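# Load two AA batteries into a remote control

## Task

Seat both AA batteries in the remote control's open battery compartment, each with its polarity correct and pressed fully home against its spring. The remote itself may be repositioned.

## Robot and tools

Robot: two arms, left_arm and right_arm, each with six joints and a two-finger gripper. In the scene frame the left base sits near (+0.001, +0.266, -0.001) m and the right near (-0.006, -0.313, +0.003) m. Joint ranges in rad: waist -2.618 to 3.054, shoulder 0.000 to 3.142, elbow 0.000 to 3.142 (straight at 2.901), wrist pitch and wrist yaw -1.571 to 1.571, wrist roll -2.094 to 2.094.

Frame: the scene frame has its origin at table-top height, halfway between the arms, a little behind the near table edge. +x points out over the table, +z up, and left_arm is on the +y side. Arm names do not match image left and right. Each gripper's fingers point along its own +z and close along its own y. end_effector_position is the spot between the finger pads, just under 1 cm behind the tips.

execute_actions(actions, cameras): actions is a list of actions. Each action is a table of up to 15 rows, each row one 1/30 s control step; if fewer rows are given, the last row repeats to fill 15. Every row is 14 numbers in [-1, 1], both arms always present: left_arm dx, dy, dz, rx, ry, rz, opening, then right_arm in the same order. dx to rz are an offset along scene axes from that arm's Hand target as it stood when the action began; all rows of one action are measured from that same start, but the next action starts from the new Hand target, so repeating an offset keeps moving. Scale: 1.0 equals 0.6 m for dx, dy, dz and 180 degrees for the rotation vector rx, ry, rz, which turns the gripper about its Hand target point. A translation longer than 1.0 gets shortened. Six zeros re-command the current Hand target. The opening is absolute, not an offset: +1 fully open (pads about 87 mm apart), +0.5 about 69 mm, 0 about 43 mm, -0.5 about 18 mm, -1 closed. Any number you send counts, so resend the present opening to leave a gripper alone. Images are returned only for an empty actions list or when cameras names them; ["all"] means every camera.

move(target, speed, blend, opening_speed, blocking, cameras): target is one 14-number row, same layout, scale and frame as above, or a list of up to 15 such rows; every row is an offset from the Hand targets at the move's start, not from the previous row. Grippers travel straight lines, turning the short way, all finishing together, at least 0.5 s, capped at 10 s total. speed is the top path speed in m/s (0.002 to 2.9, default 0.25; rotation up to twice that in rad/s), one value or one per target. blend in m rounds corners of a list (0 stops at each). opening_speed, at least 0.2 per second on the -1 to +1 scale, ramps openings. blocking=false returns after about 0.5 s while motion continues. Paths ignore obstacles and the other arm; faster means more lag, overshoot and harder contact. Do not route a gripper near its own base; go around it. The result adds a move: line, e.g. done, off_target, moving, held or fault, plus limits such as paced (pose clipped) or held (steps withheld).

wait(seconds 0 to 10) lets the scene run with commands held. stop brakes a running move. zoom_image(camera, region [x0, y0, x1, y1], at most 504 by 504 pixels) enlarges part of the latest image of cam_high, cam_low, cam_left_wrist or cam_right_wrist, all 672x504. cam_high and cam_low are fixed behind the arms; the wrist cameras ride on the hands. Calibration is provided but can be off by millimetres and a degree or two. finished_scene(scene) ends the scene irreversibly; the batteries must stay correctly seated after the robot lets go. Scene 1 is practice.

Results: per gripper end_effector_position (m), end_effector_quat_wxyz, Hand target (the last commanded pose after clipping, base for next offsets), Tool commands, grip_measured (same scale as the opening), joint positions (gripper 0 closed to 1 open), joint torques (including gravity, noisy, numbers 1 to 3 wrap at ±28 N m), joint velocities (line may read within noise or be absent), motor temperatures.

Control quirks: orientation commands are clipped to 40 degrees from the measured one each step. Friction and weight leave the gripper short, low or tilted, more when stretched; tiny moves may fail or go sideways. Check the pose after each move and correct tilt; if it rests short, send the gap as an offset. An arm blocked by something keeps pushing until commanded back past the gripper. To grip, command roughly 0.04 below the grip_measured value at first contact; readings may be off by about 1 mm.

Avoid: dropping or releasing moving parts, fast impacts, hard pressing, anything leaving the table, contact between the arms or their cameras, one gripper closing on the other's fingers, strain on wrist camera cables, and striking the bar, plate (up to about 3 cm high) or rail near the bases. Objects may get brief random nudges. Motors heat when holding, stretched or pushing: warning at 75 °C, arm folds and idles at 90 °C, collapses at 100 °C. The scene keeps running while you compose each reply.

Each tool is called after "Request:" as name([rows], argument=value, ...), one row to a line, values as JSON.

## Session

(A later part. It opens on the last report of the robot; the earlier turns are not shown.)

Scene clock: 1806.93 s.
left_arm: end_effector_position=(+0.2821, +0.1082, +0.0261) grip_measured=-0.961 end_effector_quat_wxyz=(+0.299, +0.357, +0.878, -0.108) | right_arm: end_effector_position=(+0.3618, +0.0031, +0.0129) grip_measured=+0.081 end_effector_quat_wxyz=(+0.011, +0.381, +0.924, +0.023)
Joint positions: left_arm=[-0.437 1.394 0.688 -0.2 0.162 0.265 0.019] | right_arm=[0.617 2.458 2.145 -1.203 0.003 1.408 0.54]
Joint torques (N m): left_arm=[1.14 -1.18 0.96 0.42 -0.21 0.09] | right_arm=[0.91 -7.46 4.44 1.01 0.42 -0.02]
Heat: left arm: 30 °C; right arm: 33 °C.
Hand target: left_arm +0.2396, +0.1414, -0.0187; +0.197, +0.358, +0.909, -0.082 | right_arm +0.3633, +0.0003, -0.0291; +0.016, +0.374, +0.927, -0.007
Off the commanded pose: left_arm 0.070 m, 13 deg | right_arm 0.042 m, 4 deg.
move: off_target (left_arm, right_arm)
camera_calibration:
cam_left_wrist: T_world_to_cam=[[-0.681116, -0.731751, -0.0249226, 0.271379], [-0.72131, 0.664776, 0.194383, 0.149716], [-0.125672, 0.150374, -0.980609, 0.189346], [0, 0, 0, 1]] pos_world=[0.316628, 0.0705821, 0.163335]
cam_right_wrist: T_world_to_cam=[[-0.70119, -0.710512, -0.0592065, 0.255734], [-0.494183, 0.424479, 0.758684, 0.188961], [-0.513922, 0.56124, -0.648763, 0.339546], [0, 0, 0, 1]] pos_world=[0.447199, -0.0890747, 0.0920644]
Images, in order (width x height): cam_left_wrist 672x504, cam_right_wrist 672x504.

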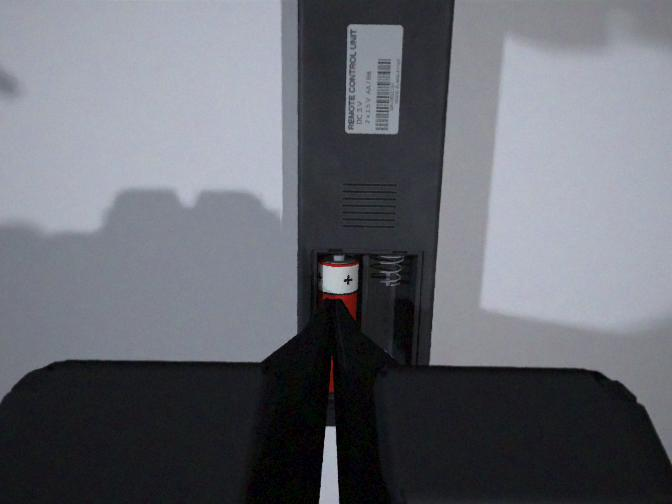

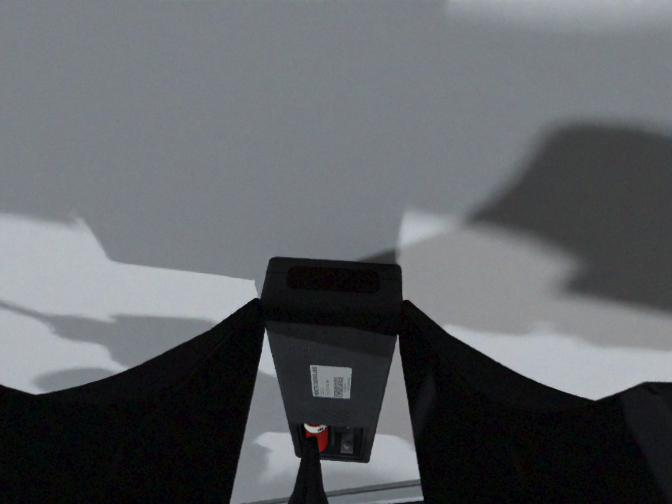

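Request:
move(target=[0.0708, -0.0553, 0.141, -0.02, -0.0216, 0, -1, 0, 0, 0, 0, 0, 0, 0.03], speed=0.08, cameras=["cam_left_wrist", "cam_right_wrist"])

Request:
zoom_image(camera="cam_left_wrist", region=[260, 220, 460, 420])

Request:
zoom_image(camera="cam_right_wrist", region=[285, 415, 385, 475])

Scene clock: 1816.10 s.
left_arm: end_effector_position=(+0.2810, +0.1099, +0.0634) grip_measured=-0.961 end_effector_quat_wxyz=(+0.243, +0.355, +0.897, -0.102) | right_arm: end_effector_position=(+0.3618, +0.0031, +0.0129) grip_measured=+0.081 end_effector_quat_wxyz=(+0.011, +0.381, +0.924, +0.023)
Joint positions: left_arm=[-0.437 1.413 0.915 -0.525 0.156 0.257 0.019] | right_arm=[0.617 2.458 2.145 -1.203 0.003 1.408 0.54]
Joint torques (N m): left_arm=[-1.05 -4.63 8.06 1.27 0.01 -0.13] | right_arm=[0.91 -7.49 4.44 1.01 0.43 -0.03]
Heat: left arm: 30 °C; right arm: 33 °C.
Hand target: left_arm +0.2821, +0.1082, +0.0658; +0.239, +0.354, +0.899, -0.098 | right_arm +0.3633, +0.0003, -0.0291; +0.016, +0.374, +0.927, -0.007
Off the commanded pose: left_arm 0.003 m, 1 deg | right_arm 0.042 m, 4 deg.
move: off_target (right_arm)
camera_calibration:
cam_left_wrist: T_world_to_cam=[[-0.674953, -0.737827, 0.00704531, 0.269773], [-0.701471, 0.644598, 0.304027, 0.13024], [-0.228861, 0.200262, -0.952637, 0.247274], [0, 0, 0, 1]] pos_world=[0.330035, 0.0655739, 0.194066]
cam_right_wrist: T_world_to_cam=[[-0.700905, -0.71079, -0.059236, 0.255655], [-0.494374, 0.424272, 0.758675, 0.189078], [-0.514127, 0.561044, -0.648771, 0.339671], [0, 0, 0, 1]] pos_world=[0.447299, -0.0890739, 0.0920644]
Images, in order (width x height): cam_left_wrist 672x504, cam_right_wrist 672x504.

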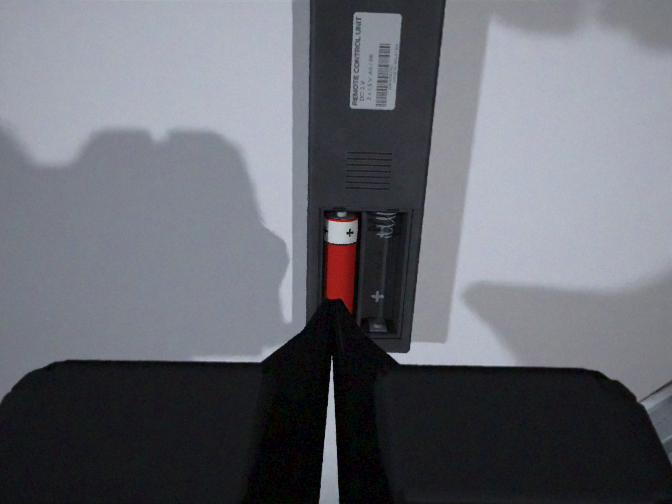

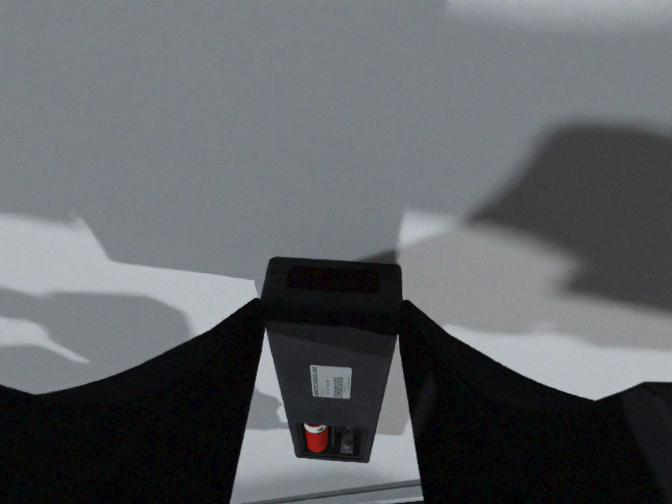

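Scaled by 2.520.

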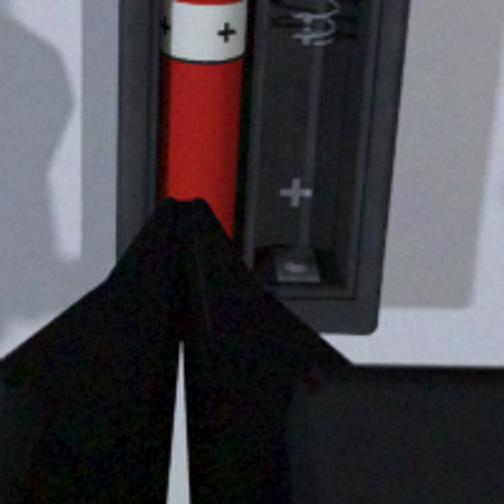

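Scaled by 5.040.

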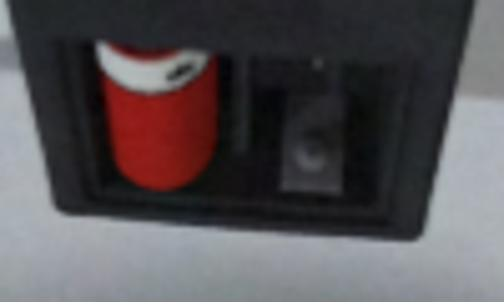

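Request:
move([
  [0, 0.01, 0.13, 0, 0, 0, -0.35, 0, 0, 0, 0, 0, 0, 0.03],
  [-0.0627, 0.2997, 0.14, -0.0454, -0.0333, -0.143, -0.3, 0, 0, 0, 0, 0, 0, 0.03],
], speed=[0.15, 0.2], blend=[0.03, 0], cameras=["cam_left_wrist", "cam_right_wrist", "cam_high"])

Scene clock: 1837.63 s.
left_arm: end_effector_position=(+0.2419, +0.2870, +0.1444) grip_measured=-0.300 end_effector_quat_wxyz=(+0.274, +0.533, +0.777, -0.192) | right_arm: end_effector_position=(+0.3618, +0.0031, +0.0129) grip_measured=+0.081 end_effector_quat_wxyz=(+0.011, +0.381, +0.924, +0.023)
Joint positions: left_arm=[0.471 1.411 1.226 -1.438 0.706 1.686 0.35] | right_arm=[0.617 2.458 2.145 -1.203 0.003 1.408 0.54]
Joint torques (N m): left_arm=[0.91 -3.89 7.23 0.11 0.74 0.06] | right_arm=[0.92 -7.49 4.44 1.01 0.42 -0.01]
Heat: left arm: 32 °C; right arm: 33 °C.
Hand target: left_arm +0.2445, +0.2880, +0.1499; +0.282, +0.532, +0.775, -0.193 | right_arm +0.3633, +0.0003, -0.0291; +0.016, +0.374, +0.927, -0.007
Off the commanded pose: left_arm 0.006 m, 1 deg | right_arm 0.042 m, 4 deg.
move: off_target (right_arm)
camera_calibration:
cam_left_wrist: T_world_to_cam=[[-0.928578, -0.371103, 0.00515467, 0.329888], [-0.365624, 0.917077, 0.159024, -0.174541], [-0.0637417, 0.145782, -0.987261, 0.260758], [0, 0, 0, 1]] pos_world=[0.259131, 0.244476, 0.283492]
cam_right_wrist: T_world_to_cam=[[-0.700905, -0.71079, -0.059236, 0.255655], [-0.494374, 0.424272, 0.758675, 0.189078], [-0.514127, 0.561044, -0.648771, 0.339671], [0, 0, 0, 1]] pos_world=[0.447299, -0.0890739, 0.0920644]
Images, in order (width x height): cam_high 672x504, cam_left_wrist 672x504, cam_right_wrist 672x504.

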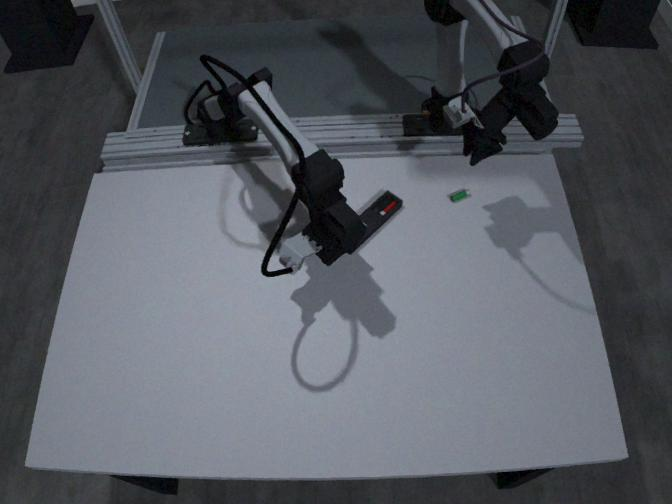

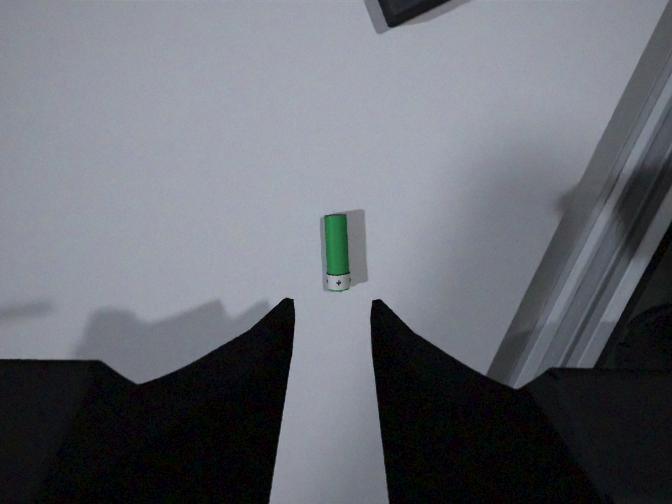

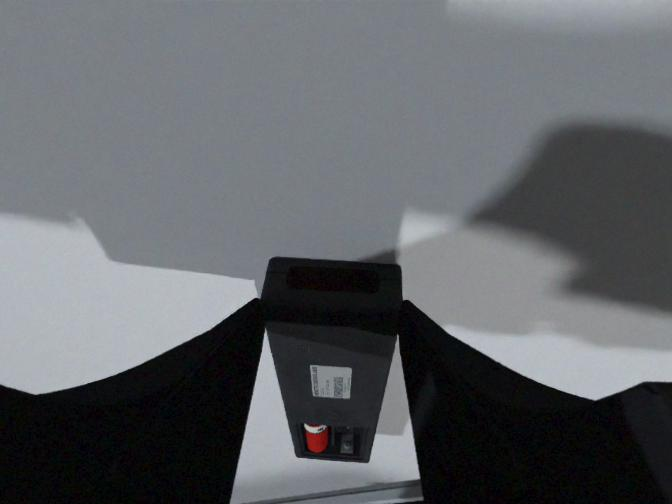

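Request:
move(target=[-0.0207, 0.0237, -0.1583, -0.026, -0.0104, 0.014, -0.3, 0, 0, 0, 0, 0, 0, 0.03], speed=0.15, cameras=["cam_left_wrist"])

Scene clock: 1857.87 s.
left_arm: end_effector_position=(+0.2305, +0.3021, +0.0572) grip_measured=-0.300 end_effector_quat_wxyz=(+0.311, +0.507, +0.776, -0.210) | right_arm: end_effector_position=(+0.3618, +0.0031, +0.0129) grip_measured=+0.081 end_effector_quat_wxyz=(+0.011, +0.381, +0.924, +0.023)
Joint positions: left_arm=[0.606 1.492 0.908 -1.149 0.783 1.823 0.35] | right_arm=[0.617 2.458 2.145 -1.203 0.003 1.408 0.54]
Joint torques (N m): left_arm=[0.68 -4.38 3.96 0.25 0.76 0.05] | right_arm=[0.91 -7.47 4.42 1.01 0.42 -0.02]
Heat: left arm: 33 °C; right arm: 33 °C.
Hand target: left_arm +0.2320, +0.3022, +0.0549; +0.320, +0.506, +0.773, -0.210 | right_arm +0.3633, +0.0003, -0.0291; +0.016, +0.374, +0.927, -0.007
Off the commanded pose: left_arm 0.003 m, 1 deg | right_arm 0.042 m, 4 deg.
move: off_target (right_arm)
camera_calibration:
cam_left_wrist: T_world_to_cam=[[-0.911471, -0.411212, 0.0112203, 0.333071], [-0.409434, 0.909495, 0.0719921, -0.161223], [-0.0398088, 0.0610247, -0.997342, 0.192365], [0, 0, 0, 1]] pos_world=[0.245232, 0.271855, 0.199723]
Images, in order (width x height): cam_left_wrist 672x504.

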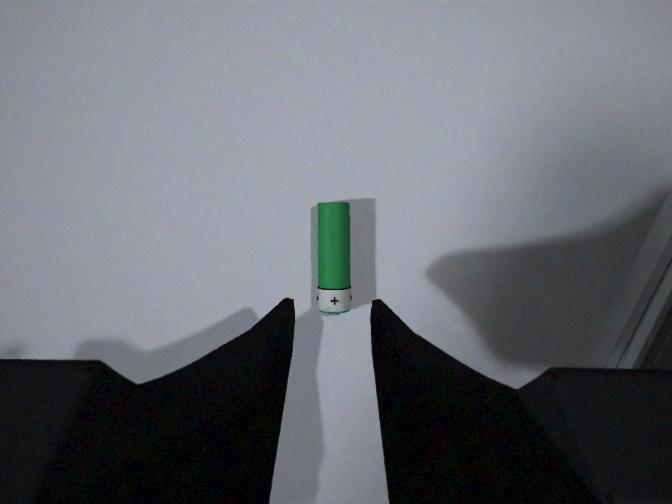

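Request:
move(target=[-0.003, 0.0028, -0.074, 0, 0, 0, -0.3, 0, 0, 0, 0, 0, 0, 0.03], speed=0.08, cameras=["cam_left_wrist"])

Scene clock: 1867.50 s.
left_arm: end_effector_position=(+0.2297, +0.3037, +0.0131) grip_measured=-0.300 end_effector_quat_wxyz=(+0.312, +0.508, +0.775, -0.210) | right_arm: end_effector_position=(+0.3618, +0.0031, +0.0129) grip_measured=+0.081 end_effector_quat_wxyz=(+0.011, +0.381, +0.924, +0.023)
Joint positions: left_arm=[0.609 1.579 0.795 -0.954 0.784 1.832 0.35] | right_arm=[0.617 2.458 2.145 -1.203 0.003 1.408 0.54]
Joint torques (N m): left_arm=[0.79 -4.6 3.59 0.23 0.73 0.03] | right_arm=[0.91 -7.47 4.44 1.01 0.42 -0.02]
Heat: left arm: 32 °C; right arm: 32 °C.
Hand target: left_arm +0.2302, +0.3040, +0.0105; +0.320, +0.506, +0.773, -0.210 | right_arm +0.3633, +0.0003, -0.0291; +0.016, +0.374, +0.927, -0.007
Off the commanded pose: left_arm 0.003 m, 1 deg | right_arm 0.042 m, 4 deg.
move: off_target (right_arm)
camera_calibration:
cam_left_wrist: T_world_to_cam=[[-0.912391, -0.409233, 0.00844805, 0.333191], [-0.407704, 0.910428, 0.0699901, -0.160494], [-0.0363336, 0.060414, -0.997512, 0.147572], [0, 0, 0, 1]] pos_world=[0.243928, 0.273556, 0.155623]
Images, in order (width x height): cam_left_wrist 672x504.

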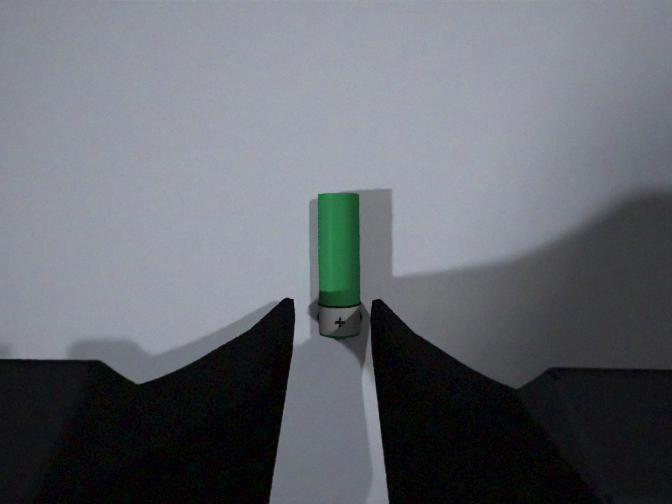

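Request:
move(target=[-0.002, -0.001, 0, 0, 0, 0, -0.66, 0, 0, 0, 0, 0, 0, 0.03], speed=0.05, opening_speed=0.4, cameras=["cam_left_wrist"])

Scene clock: 1875.70 s.
left_arm: end_effector_position=(+0.2298, +0.3037, +0.0131) grip_measured=-0.591 end_effector_quat_wxyz=(+0.313, +0.508, +0.775, -0.210) | right_arm: end_effector_position=(+0.3618, +0.0031, +0.0129) grip_measured=+0.081 end_effector_quat_wxyz=(+0.011, +0.381, +0.924, +0.023)
Joint positions: left_arm=[0.609 1.579 0.795 -0.954 0.784 1.832 0.204] | right_arm=[0.617 2.458 2.145 -1.203 0.003 1.408 0.54]
Joint torques (N m): left_arm=[0.88 -5.04 3.15 0.24 0.74 0.05] | right_arm=[0.92 -7.47 4.46 1.01 0.42 -0.02]
Heat: left arm: 32 °C; right arm: 32 °C.
Hand target: left_arm +0.2289, +0.3034, +0.0105; +0.320, +0.506, +0.773, -0.210 | right_arm +0.3633, +0.0003, -0.0291; +0.016, +0.374, +0.927, -0.007
Off the commanded pose: left_arm 0.003 m, 1 deg | right_arm 0.042 m, 4 deg.
move: off_target (right_arm)
camera_calibration:
cam_left_wrist: T_world_to_cam=[[-0.912409, -0.4092, 0.00800285, 0.333255], [-0.407698, 0.910429, 0.070009, -0.160499], [-0.0359337, 0.0606142, -0.997514, 0.147421], [0, 0, 0, 1]] pos_world=[0.243927, 0.273555, 0.155624]
Images, in order (width x height): cam_left_wrist 672x504.

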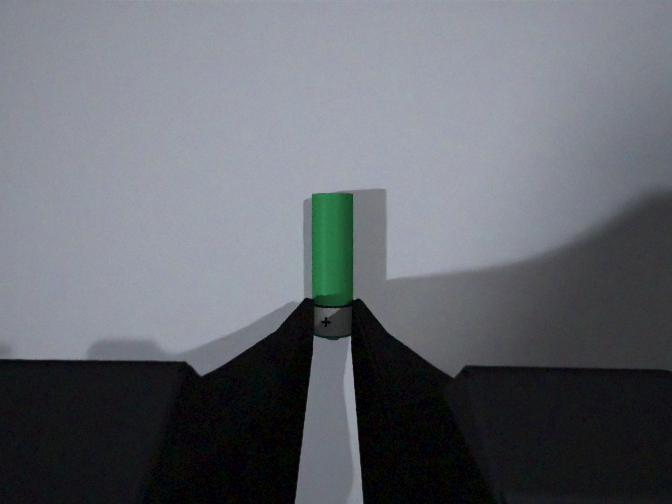

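Request:
move([
  [0, -0.02, 0.12, 0, 0, 0, -0.66, 0, 0, 0, 0, 0, 0, 0.03],
  [0.0197, -0.306, 0.12, 0.0427, 0.0844, 0.1234, -0.66, 0, 0, 0, 0, 0, 0, 0.03],
], speed=[0.12, 0.18], blend=[0.02, 0], cameras=["cam_left_wrist", "cam_right_wrist", "cam_low"])

Scene clock: 1930.67 s.
left_arm: end_effector_position=(+0.2313, +0.1237, +0.0756) grip_measured=-0.591 end_effector_quat_wxyz=(+0.201, +0.336, +0.906, -0.162) | right_arm: end_effector_position=(+0.3618, +0.0031, +0.0129) grip_measured=+0.081 end_effector_quat_wxyz=(+0.011, +0.381, +0.924, +0.023)
Joint positions: left_arm=[-0.377 1.267 0.858 -0.692 0.301 0.248 0.204] | right_arm=[0.617 2.458 2.145 -1.203 0.003 1.408 0.54]
Joint torques (N m): left_arm=[-1.03 -3.59 8.31 1.49 0.06 -0.11] | right_arm=[0.91 -7.49 4.45 1.01 0.43 -0.02]
Heat: left arm: 30 °C; right arm: 32 °C.
Hand target: left_arm +0.2407, +0.1197, +0.0825; +0.216, +0.336, +0.903, -0.157 | right_arm +0.3633, +0.0003, -0.0291; +0.016, +0.374, +0.927, -0.007
Off the commanded pose: left_arm 0.012 m, 2 deg | right_arm 0.042 m, 4 deg.
move: off_target (left_arm, right_arm)
camera_calibration:
cam_left_wrist: T_world_to_cam=[[-0.663523, -0.731817, 0.155507, 0.231658], [-0.66199, 0.671124, 0.333711, 0.0681109], [-0.34858, 0.118481, -0.929761, 0.280824], [0, 0, 0, 1]] pos_world=[0.296688, 0.0905478, 0.202345]
cam_right_wrist: T_world_to_cam=[[-0.700905, -0.71079, -0.059236, 0.255655], [-0.494374, 0.424272, 0.758675, 0.189078], [-0.514127, 0.561044, -0.648771, 0.339671], [0, 0, 0, 1]] pos_world=[0.447299, -0.0890739, 0.0920644]
Images, in order (width x height): cam_low 672x504, cam_left_wrist 672x504, cam_right_wrist 672x504.

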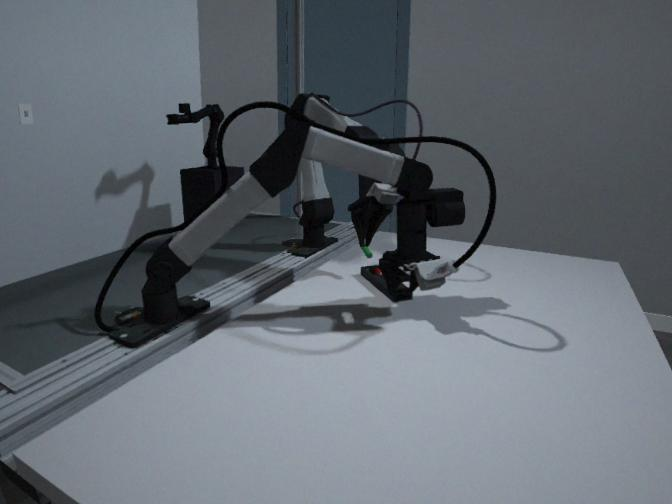

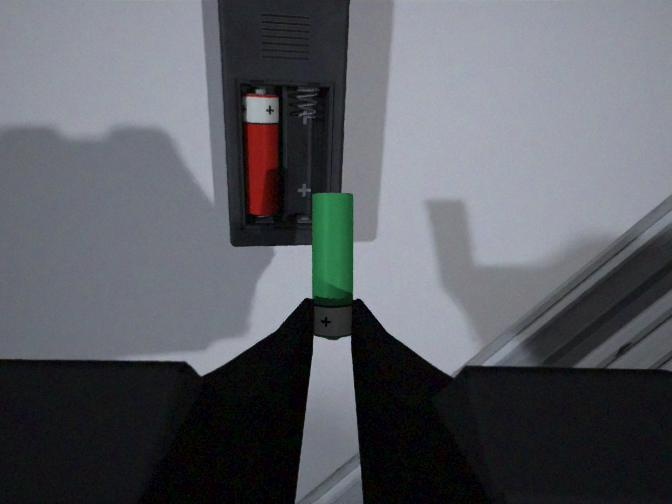

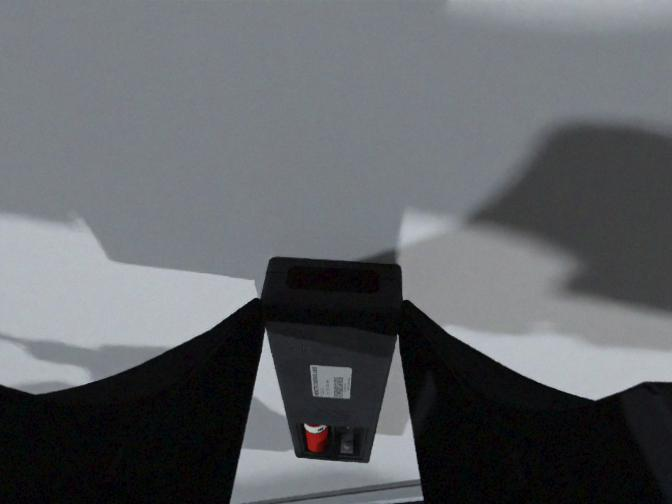

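Request:
move(target=[0.012, -0.005, -0.0325, 0.0224, 0.024, -0.0076, -0.66, 0, 0, 0, 0, 0, 0, 0.03], speed=0.1, cameras=["cam_left_wrist"])

Scene clock: 1982.00 s.
left_arm: end_effector_position=(+0.2428, +0.1185, +0.0577) grip_measured=-0.591 end_effector_quat_wxyz=(+0.162, +0.340, +0.914, -0.148) | right_arm: end_effector_position=(+0.3618, +0.0031, +0.0129) grip_measured=+0.081 end_effector_quat_wxyz=(+0.011, +0.381, +0.924, +0.023)
Joint positions: left_arm=[-0.398 1.411 0.922 -0.692 0.27 0.248 0.204] | right_arm=[0.617 2.458 2.145 -1.203 0.003 1.408 0.54]
Joint torques (N m): left_arm=[-1.11 -4.88 8.21 1.1 0.05 0.05] | right_arm=[0.91 -7.46 4.45 1.01 0.43 -0.02]
Heat: left arm: 34 °C; right arm: 32 °C.
Hand target: left_arm +0.2479, +0.1167, +0.0629; +0.168, +0.348, +0.912, -0.141 | right_arm +0.3633, +0.0003, -0.0291; +0.016, +0.374, +0.927, -0.007
Off the commanded pose: left_arm 0.008 m, 1 deg | right_arm 0.042 m, 4 deg.
move: off_target (right_arm)
camera_calibration:
cam_left_wrist: T_world_to_cam=[[-0.659767, -0.735267, 0.155213, 0.237766], [-0.633133, 0.655141, 0.412228, 0.0755424], [-0.404784, 0.173704, -0.897762, 0.274022], [0, 0, 0, 1]] pos_world=[0.315618, 0.0777318, 0.177961]
Images, in order (width x height): cam_left_wrist 672x504.

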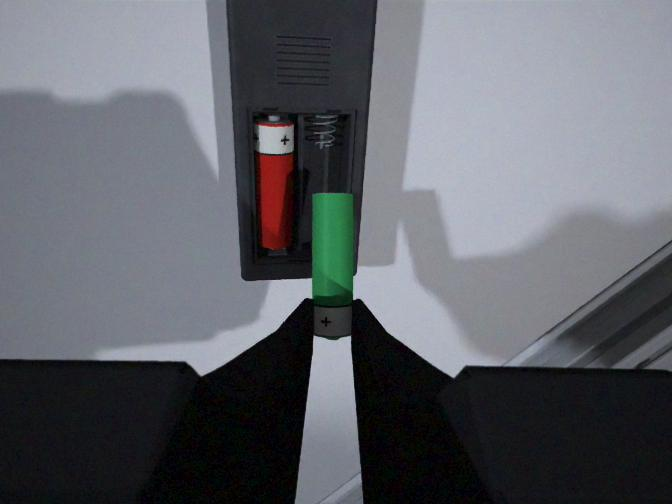

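Request:
move(target=[0, 0, -0.043, 0, 0, 0, -0.66, 0, 0, 0, 0, 0, 0, 0.03], speed=0.06, cameras=["cam_left_wrist", "cam_right_wrist"])

Request:
zoom_image(camera="cam_left_wrist", region=[240, 140, 440, 340])

Request:
zoom_image(camera="cam_right_wrist", region=[285, 415, 385, 475])

Scene clock: 1989.70 s.
left_arm: end_effector_position=(+0.2481, +0.1163, +0.0414) grip_measured=-0.591 end_effector_quat_wxyz=(+0.168, +0.341, +0.913, -0.148) | right_arm: end_effector_position=(+0.3618, +0.0031, +0.0129) grip_measured=+0.081 end_effector_quat_wxyz=(+0.011, +0.381, +0.924, +0.023)
Joint positions: left_arm=[-0.398 1.445 0.882 -0.606 0.269 0.248 0.204] | right_arm=[0.617 2.458 2.145 -1.203 0.003 1.408 0.54]
Joint torques (N m): left_arm=[-1.05 -5.07 4.93 1.37 0.05 0.06] | right_arm=[0.92 -7.47 4.44 1.01 0.42 -0.02]
Heat: left arm: 35 °C; right arm: 32 °C.
Hand target: left_arm +0.2478, +0.1167, +0.0371; +0.168, +0.348, +0.912, -0.141 | right_arm +0.3633, +0.0003, -0.0291; +0.016, +0.374, +0.927, -0.007
Off the commanded pose: left_arm 0.004 m, 1 deg | right_arm 0.042 m, 4 deg.
move: off_target (right_arm)
camera_calibration:
cam_left_wrist: T_world_to_cam=[[-0.661441, -0.734651, 0.150943, 0.242646], [-0.63741, 0.656702, 0.403053, 0.0883231], [-0.395228, 0.170383, -0.902643, 0.260113], [0, 0, 0, 1]] pos_world=[0.319598, 0.0759391, 0.162565]
cam_right_wrist: T_world_to_cam=[[-0.700905, -0.71079, -0.059236, 0.255655], [-0.494374, 0.424272, 0.758675, 0.189078], [-0.514127, 0.561044, -0.648771, 0.339671], [0, 0, 0, 1]] pos_world=[0.447299, -0.0890739, 0.0920644]
Images, in order (width x height): cam_left_wrist 672x504, cam_right_wrist 672x504.

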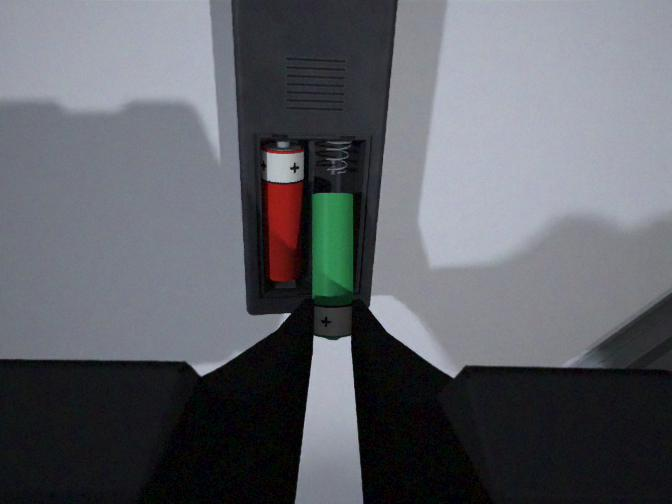

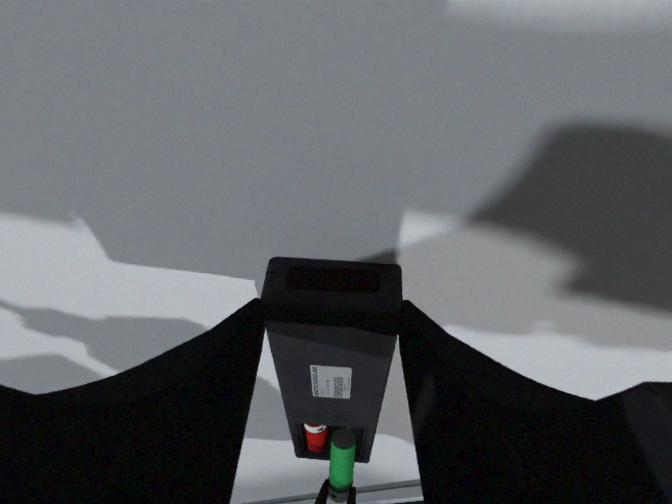

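Scaled by 2.520.

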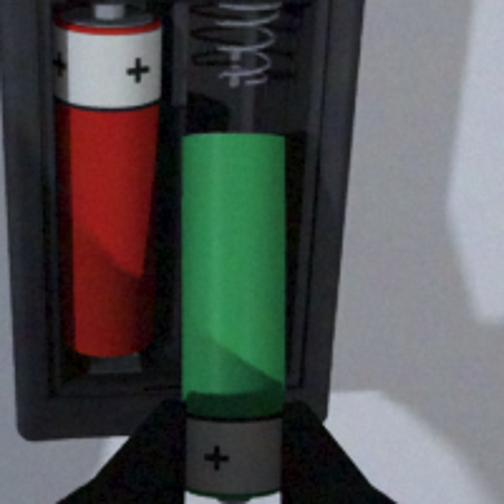

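Scaled by 5.040.

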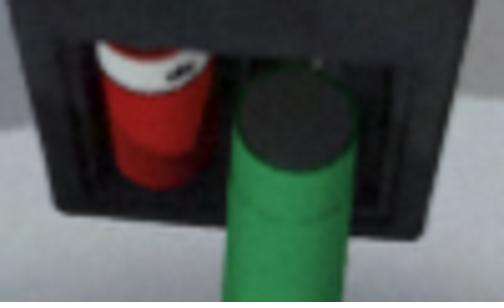

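Request:
move(target=[-0.0035, -0.003, -0.016, 0, 0, 0, -0.66, 0, 0, 0, 0, 0, 0, 0.03], speed=0.05, cameras=["cam_left_wrist", "cam_right_wrist"])

Request:
zoom_image(camera="cam_left_wrist", region=[240, 140, 440, 340])

Request:
zoom_image(camera="cam_right_wrist", region=[285, 415, 385, 475])

Scene clock: 1998.57 s.
left_arm: end_effector_position=(+0.2473, +0.1142, +0.0334) grip_measured=-0.591 end_effector_quat_wxyz=(+0.171, +0.345, +0.911, -0.148) | right_arm: end_effector_position=(+0.3618, +0.0031, +0.0129) grip_measured=+0.081 end_effector_quat_wxyz=(+0.011, +0.381, +0.924, +0.023)
Joint positions: left_arm=[-0.407 1.452 0.852 -0.561 0.266 0.248 0.204] | right_arm=[0.617 2.458 2.145 -1.203 0.003 1.408 0.54]
Joint torques (N m): left_arm=[-1.07 -4.71 4.71 1.39 0.03 -0.04] | right_arm=[0.9 -7.46 4.44 1.01 0.42 -0.02]
Heat: left arm: 34 °C; right arm: 32 °C.
Hand target: left_arm +0.2459, +0.1149, +0.0276; +0.168, +0.348, +0.912, -0.141 | right_arm +0.3633, +0.0003, -0.0291; +0.016, +0.374, +0.927, -0.007
Off the commanded pose: left_arm 0.006 m, 1 deg | right_arm 0.042 m, 4 deg.
move: off_target (right_arm)
camera_calibration:
cam_left_wrist: T_world_to_cam=[[-0.668782, -0.728937, 0.146227, 0.243229], [-0.635536, 0.662591, 0.396318, 0.0915134], [-0.385779, 0.172117, -0.906394, 0.250557], [0, 0, 0, 1]] pos_world=[0.317487, 0.0735374, 0.155269]
cam_right_wrist: T_world_to_cam=[[-0.700905, -0.71079, -0.059236, 0.255655], [-0.494374, 0.424272, 0.758675, 0.189078], [-0.514127, 0.561044, -0.648771, 0.339671], [0, 0, 0, 1]] pos_world=[0.447299, -0.0890739, 0.0920644]
Images, in order (width x height): cam_left_wrist 672x504, cam_right_wrist 672x504.

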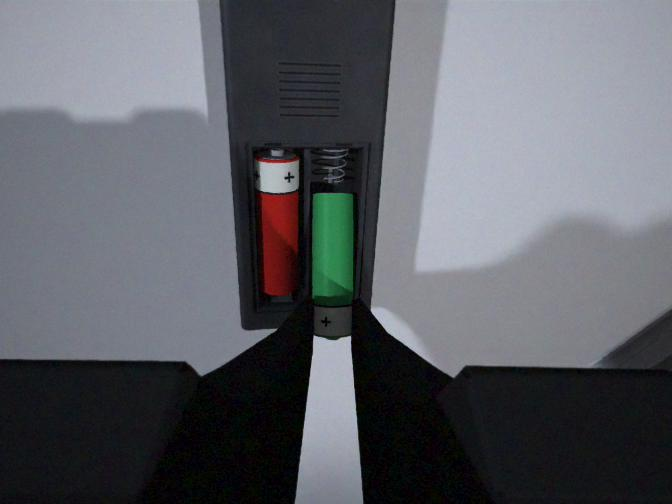

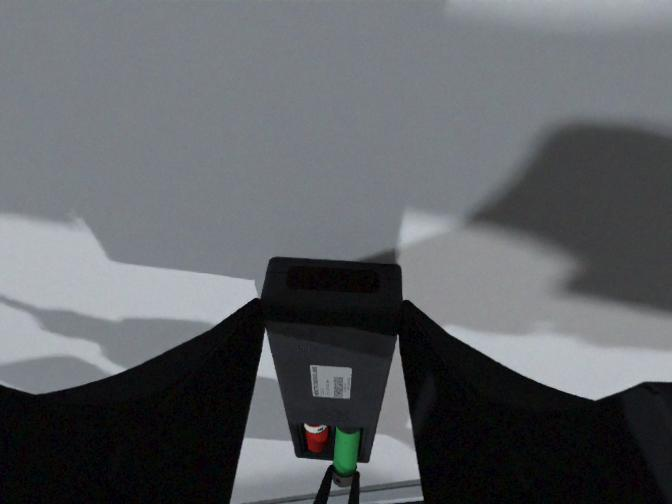

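Scaled by 2.520.

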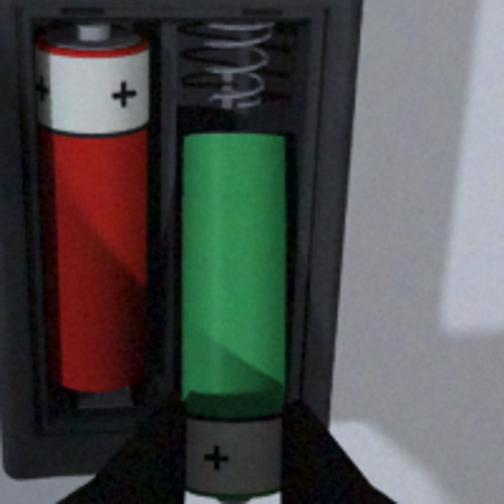

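Scaled by 5.040.

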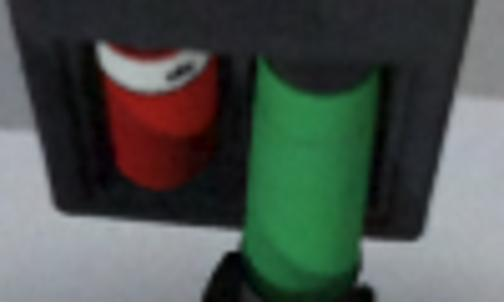

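Request:
move(target=[0.022, -0.0204, -0.008, 0, 0, 0, -0.68, 0, 0, 0, 0, 0, 0, 0.03], speed=0.05, cameras=["cam_left_wrist", "cam_right_wrist"])

Request:
zoom_image(camera="cam_left_wrist", region=[240, 160, 440, 360])

Request:
zoom_image(camera="cam_right_wrist", region=[285, 415, 385, 475])

Scene clock: 2007.63 s.
left_arm: end_effector_position=(+0.2525, +0.1076, +0.0253) grip_measured=-0.591 end_effector_quat_wxyz=(+0.161, +0.346, +0.913, -0.146) | right_arm: end_effector_position=(+0.3618, +0.0031, +0.0129) grip_measured=+0.081 end_effector_quat_wxyz=(+0.011, +0.381, +0.924, +0.023)
Joint positions: left_arm=[-0.423 1.511 0.878 -0.544 0.259 0.237 0.204] | right_arm=[0.617 2.458 2.145 -1.203 0.003 1.408 0.541]
Joint torques (N m): left_arm=[-1.54 -4.01 6.63 1.51 0.02 -0.11] | right_arm=[0.91 -7.5 4.45 1.01 0.42 -0.02]
Heat: left arm: 34 °C; right arm: 32 °C.
Hand target: left_arm +0.2591, +0.1027, +0.0227; +0.168, +0.348, +0.912, -0.141 | right_arm +0.3633, +0.0003, -0.0291; +0.016, +0.374, +0.927, -0.007
Off the commanded pose: left_arm 0.009 m, 1 deg | right_arm 0.042 m, 4 deg.
move: off_target (right_arm)
camera_calibration:
cam_left_wrist: T_world_to_cam=[[-0.668358, -0.728593, 0.14983, 0.24283], [-0.626632, 0.660035, 0.414351, 0.0999692], [-0.400786, 0.183046, -0.897699, 0.248717], [0, 0, 0, 1]] pos_world=[0.324623, 0.0654143, 0.145467]
cam_right_wrist: T_world_to_cam=[[-0.700905, -0.71079, -0.059236, 0.255655], [-0.494374, 0.424272, 0.758675, 0.189078], [-0.514127, 0.561044, -0.648771, 0.339671], [0, 0, 0, 1]] pos_world=[0.447299, -0.0890739, 0.0920644]
Images, in order (width x height): cam_left_wrist 672x504, cam_right_wrist 672x504.

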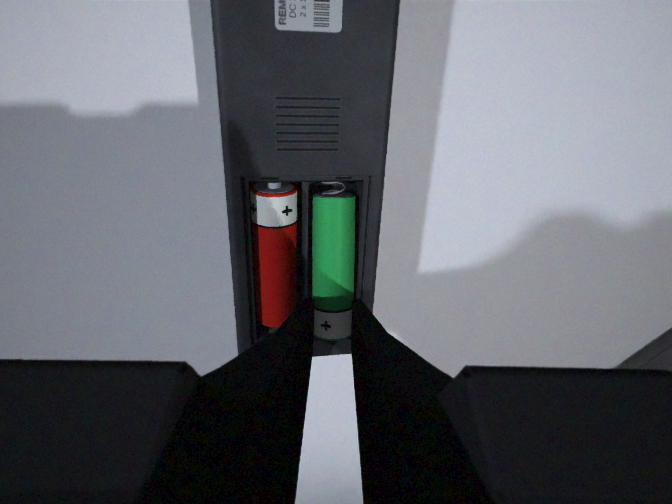

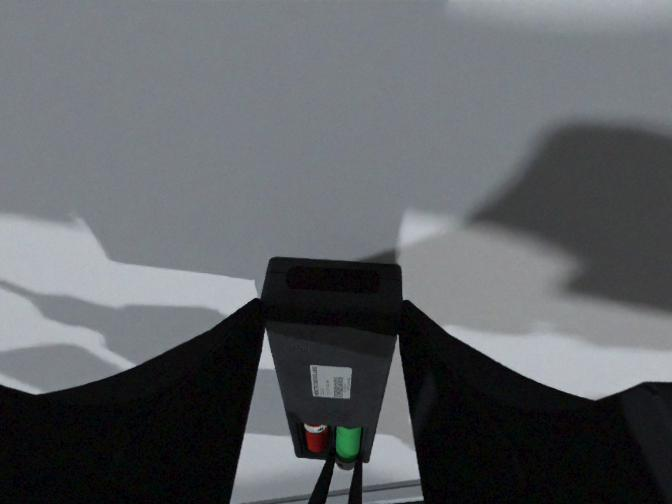

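Scaled by 2.520.

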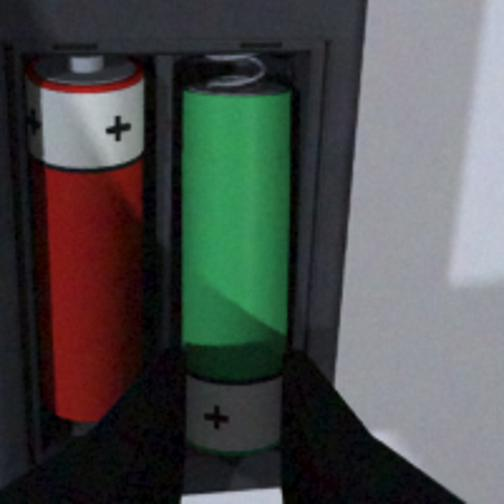

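Scaled by 5.040.

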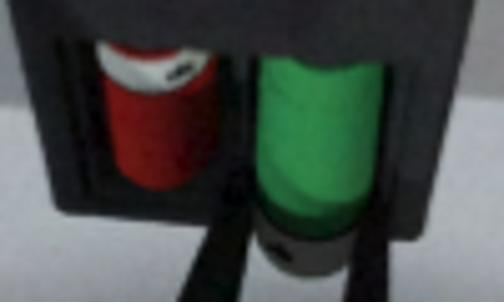

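Request:
execute_actions(actions=[], cameras=["cam_left_wrist","cam_right_wrist"])

Scene clock: 2033.63 s.
left_arm: end_effector_position=(+0.2525, +0.1076, +0.0253) grip_measured=-0.591 end_effector_quat_wxyz=(+0.161, +0.346, +0.913, -0.146) | right_arm: end_effector_position=(+0.3618, +0.0031, +0.0129) grip_measured=+0.081 end_effector_quat_wxyz=(+0.011, +0.381, +0.924, +0.023)
Joint positions: left_arm=[-0.423 1.511 0.878 -0.544 0.259 0.236 0.204] | right_arm=[0.617 2.458 2.145 -1.203 0.003 1.408 0.541]
Joint velocities: within noise
Joint torques (N m): left_arm=[-1.54 -3.99 6.63 1.51 0.03 -0.11] | right_arm=[0.91 -7.47 4.46 1.01 0.42 -0.02]
Motor temperatures (°C): left_arm=[23 23 35 26 20 20 21] | right_arm=[23 32 28 22 20 21 25]
Heat: left arm: 35 °C; right arm: 32 °C.
Hand target: left_arm +0.2591, +0.1027, +0.0227; +0.168, +0.348, +0.912, -0.141 | right_arm +0.3633, +0.0003, -0.0291; +0.016, +0.374, +0.927, -0.007
Tool commands: left_gripper/opening=-0.68 right_gripper/opening=+0.03
Off the commanded pose: left_arm 0.009 m, 1 deg | right_arm 0.042 m, 4 deg.
camera_calibration:
cam_left_wrist: T_world_to_cam=[[-0.668139, -0.728774, 0.149929, 0.242756], [-0.626804, 0.65989, 0.41432, 0.100039], [-0.400883, 0.182847, -0.897697, 0.24876], [0, 0, 0, 1]] pos_world=[0.324623, 0.0654147, 0.145467]
cam_right_wrist: T_world_to_cam=[[-0.700905, -0.71079, -0.059236, 0.255655], [-0.494374, 0.424272, 0.758675, 0.189078], [-0.514127, 0.561044, -0.648771, 0.339671], [0, 0, 0, 1]] pos_world=[0.447299, -0.0890739, 0.0920644]
Images, in order (width x height): cam_left_wrist 672x504, cam_right_wrist 672x504.

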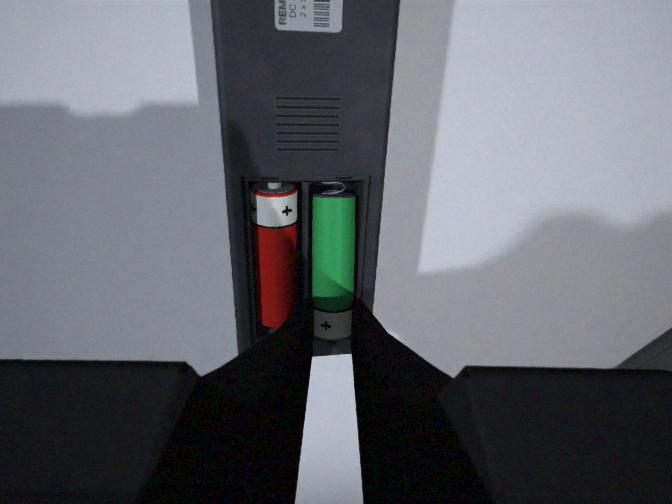

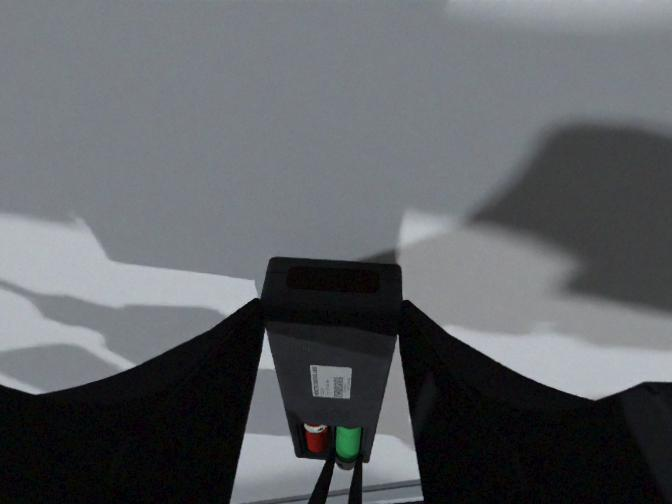

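Request:
move(target=[0.0244, -0.0227, 0.003, 0, 0, 0, -0.68, -0.0122, 0.0113, 0, 0, 0, 0, 0.03], speed=0.05, cameras=["cam_left_wrist","cam_right_wrist"])

Scene clock: 2042.53 s.
left_arm: end_effector_position=(+0.2536, +0.1058, +0.0246) grip_measured=-0.591 end_effector_quat_wxyz=(+0.133, +0.343, +0.920, -0.135) | right_arm: end_effector_position=(+0.3620, +0.0033, +0.0127) grip_measured=+0.081 end_effector_quat_wxyz=(+0.014, +0.380, +0.925, +0.022)
Joint positions: left_arm=[-0.438 1.569 0.945 -0.61 0.236 0.222 0.204] | right_arm=[0.619 2.458 2.145 -1.202 0.009 1.408 0.541]
Joint torques (N m): left_arm=[-1.96 -4.22 7.42 1.99 0.21 -0.13] | right_arm=[2.55 -8.28 3.04 1.07 0.38 0.16]
Heat: left arm: 35 °C; right arm: 32 °C.
Hand target: left_arm +0.2737, +0.0891, +0.0246; +0.168, +0.348, +0.912, -0.141 | right_arm +0.3560, +0.0070, -0.0291; +0.016, +0.374, +0.927, -0.007
Off the commanded pose: left_arm 0.026 m, 4 deg | right_arm 0.042 m, 3 deg.
move: off_target (left_arm, right_arm)
camera_calibration:
cam_left_wrist: T_world_to_cam=[[-0.657559, -0.73808, 0.151174, 0.240553], [-0.609145, 0.638918, 0.469814, 0.098631], [-0.443349, 0.216844, -0.869725, 0.25545], [0, 0, 0, 1]] pos_world=[0.331512, 0.0591377, 0.139467]
cam_right_wrist: T_world_to_cam=[[-0.699522, -0.712138, -0.0594023, 0.255321], [-0.498285, 0.426491, 0.754863, 0.190675], [-0.512232, 0.557642, -0.653187, 0.33886], [0, 0, 0, 1]] pos_world=[0.447187, -0.0884602, 0.092572]
Images, in order (width x height): cam_left_wrist 672x504, cam_right_wrist 672x504.

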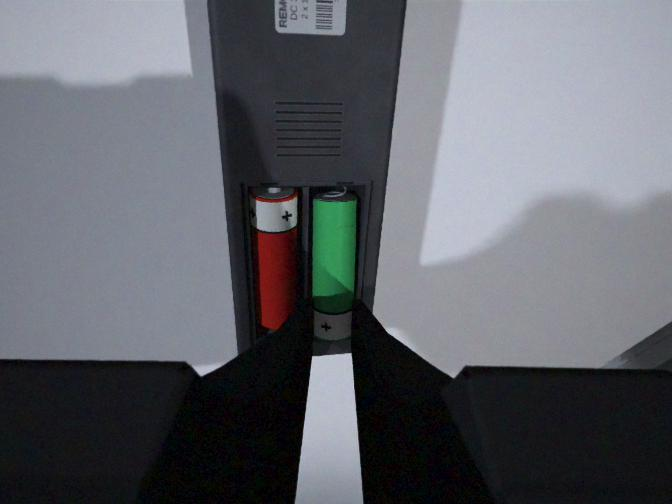

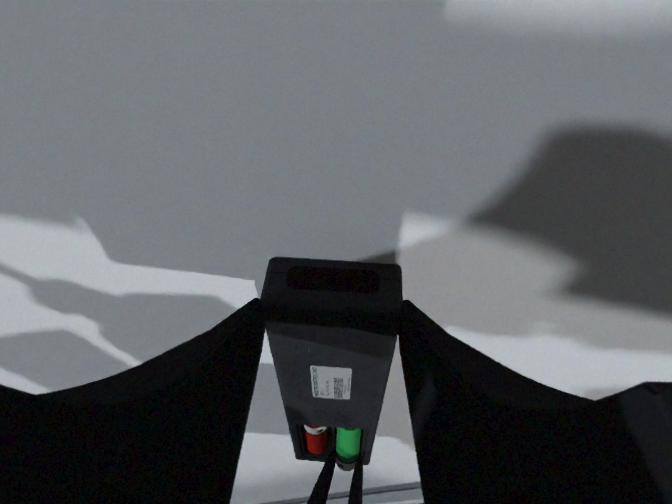

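Request:
zoom_image(camera="cam_left_wrist", region=[220, 160, 400, 370])

Request:
zoom_image(camera="cam_right_wrist", region=[260, 380, 420, 500])

Scaled by 2.400.

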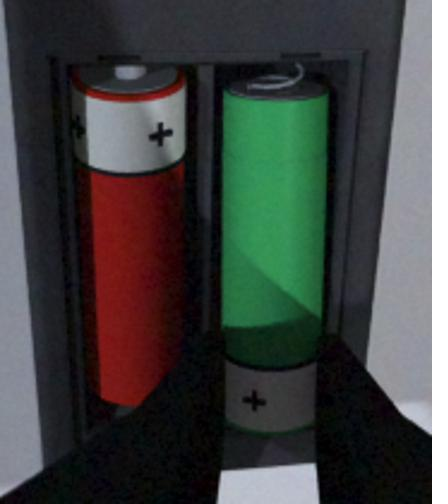

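Scaled by 3.150.

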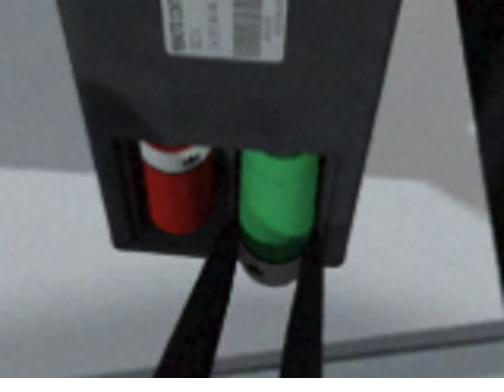

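Request:
move([
  [0.0147, -0.0136, 0, 0, 0, 0, -0.7, 0, 0, 0, 0, 0, 0, 0.03],
  [0.0147, -0.0136, -0.0333, -0.0302, -0.0326, 0, -0.7, 0, 0, 0, 0, 0, 0, 0.03],
], speed=0.06, cameras=["cam_left_wrist","cam_right_wrist"])

Scene clock: 2070.73 s.
left_arm: end_effector_position=(+0.2527, +0.1060, +0.0242) grip_measured=-0.591 end_effector_quat_wxyz=(+0.122, +0.343, +0.922, -0.131) | right_arm: end_effector_position=(+0.3620, +0.0034, +0.0127) grip_measured=+0.081 end_effector_quat_wxyz=(+0.014, +0.380, +0.925, +0.022)
Joint positions: left_arm=[-0.442 1.586 0.966 -0.637 0.229 0.219 0.204] | right_arm=[0.619 2.458 2.145 -1.201 0.009 1.408 0.541]
Joint torques (N m): left_arm=[-0.16 -6.76 5.55 1.16 0.2 -0.04] | right_arm=[2.55 -8.29 3.02 1.07 0.38 0.16]
Heat: left arm: 36 °C; right arm: 33 °C.
Hand target: left_arm +0.2540, +0.1053, +0.0244; +0.125, +0.343, +0.922, -0.132 (not the last commanded pose) | right_arm +0.3561, +0.0071, -0.0291; +0.016, +0.374, +0.927, -0.007
Off the commanded pose: left_arm 0.044 m, 14 deg | right_arm 0.042 m, 3 deg.
move: held (left_arm; a check stopped the path), off_target (right_arm); path passed 0 of 2 targets; limits=held
pose unreachable (left arm): on one or more control steps of this call, first in action 0 (counted from 0), this arm could not follow its commanded pose, so it was not sent that pose on those steps. It may still have moved: this result reports where it is.
cause: moving toward the commanded pose would bring a part of the arm too close to another arm (this arm's wrist camera and the right arm's wrist (the part past joint 5), along the way the arms are being sent, or toward where that arm still pushes).
camera_calibration:
cam_left_wrist: T_world_to_cam=[[-0.654351, -0.740743, 0.152071, 0.239593], [-0.600311, 0.631141, 0.491211, 0.096165], [-0.459839, 0.230134, -0.857663, 0.257137], [0, 0, 0, 1]] pos_world=[0.332749, 0.0576073, 0.136865]
cam_right_wrist: T_world_to_cam=[[-0.699522, -0.712105, -0.0598047, 0.255431], [-0.498496, 0.426294, 0.754835, 0.190711], [-0.512027, 0.557836, -0.653183, 0.338729], [0, 0, 0, 1]] pos_world=[0.447186, -0.0883609, 0.0925727]
Images, in order (width x height): cam_left_wrist 672x504, cam_right_wrist 672x504.

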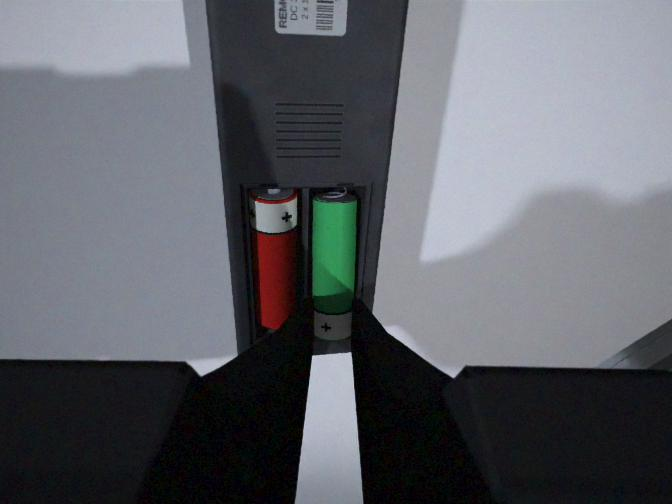

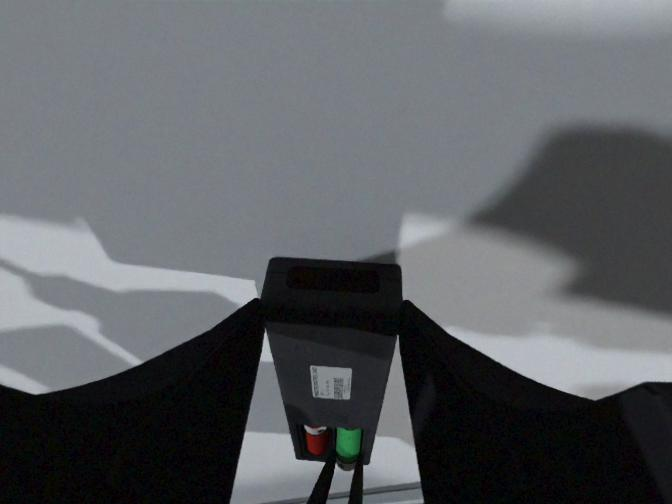

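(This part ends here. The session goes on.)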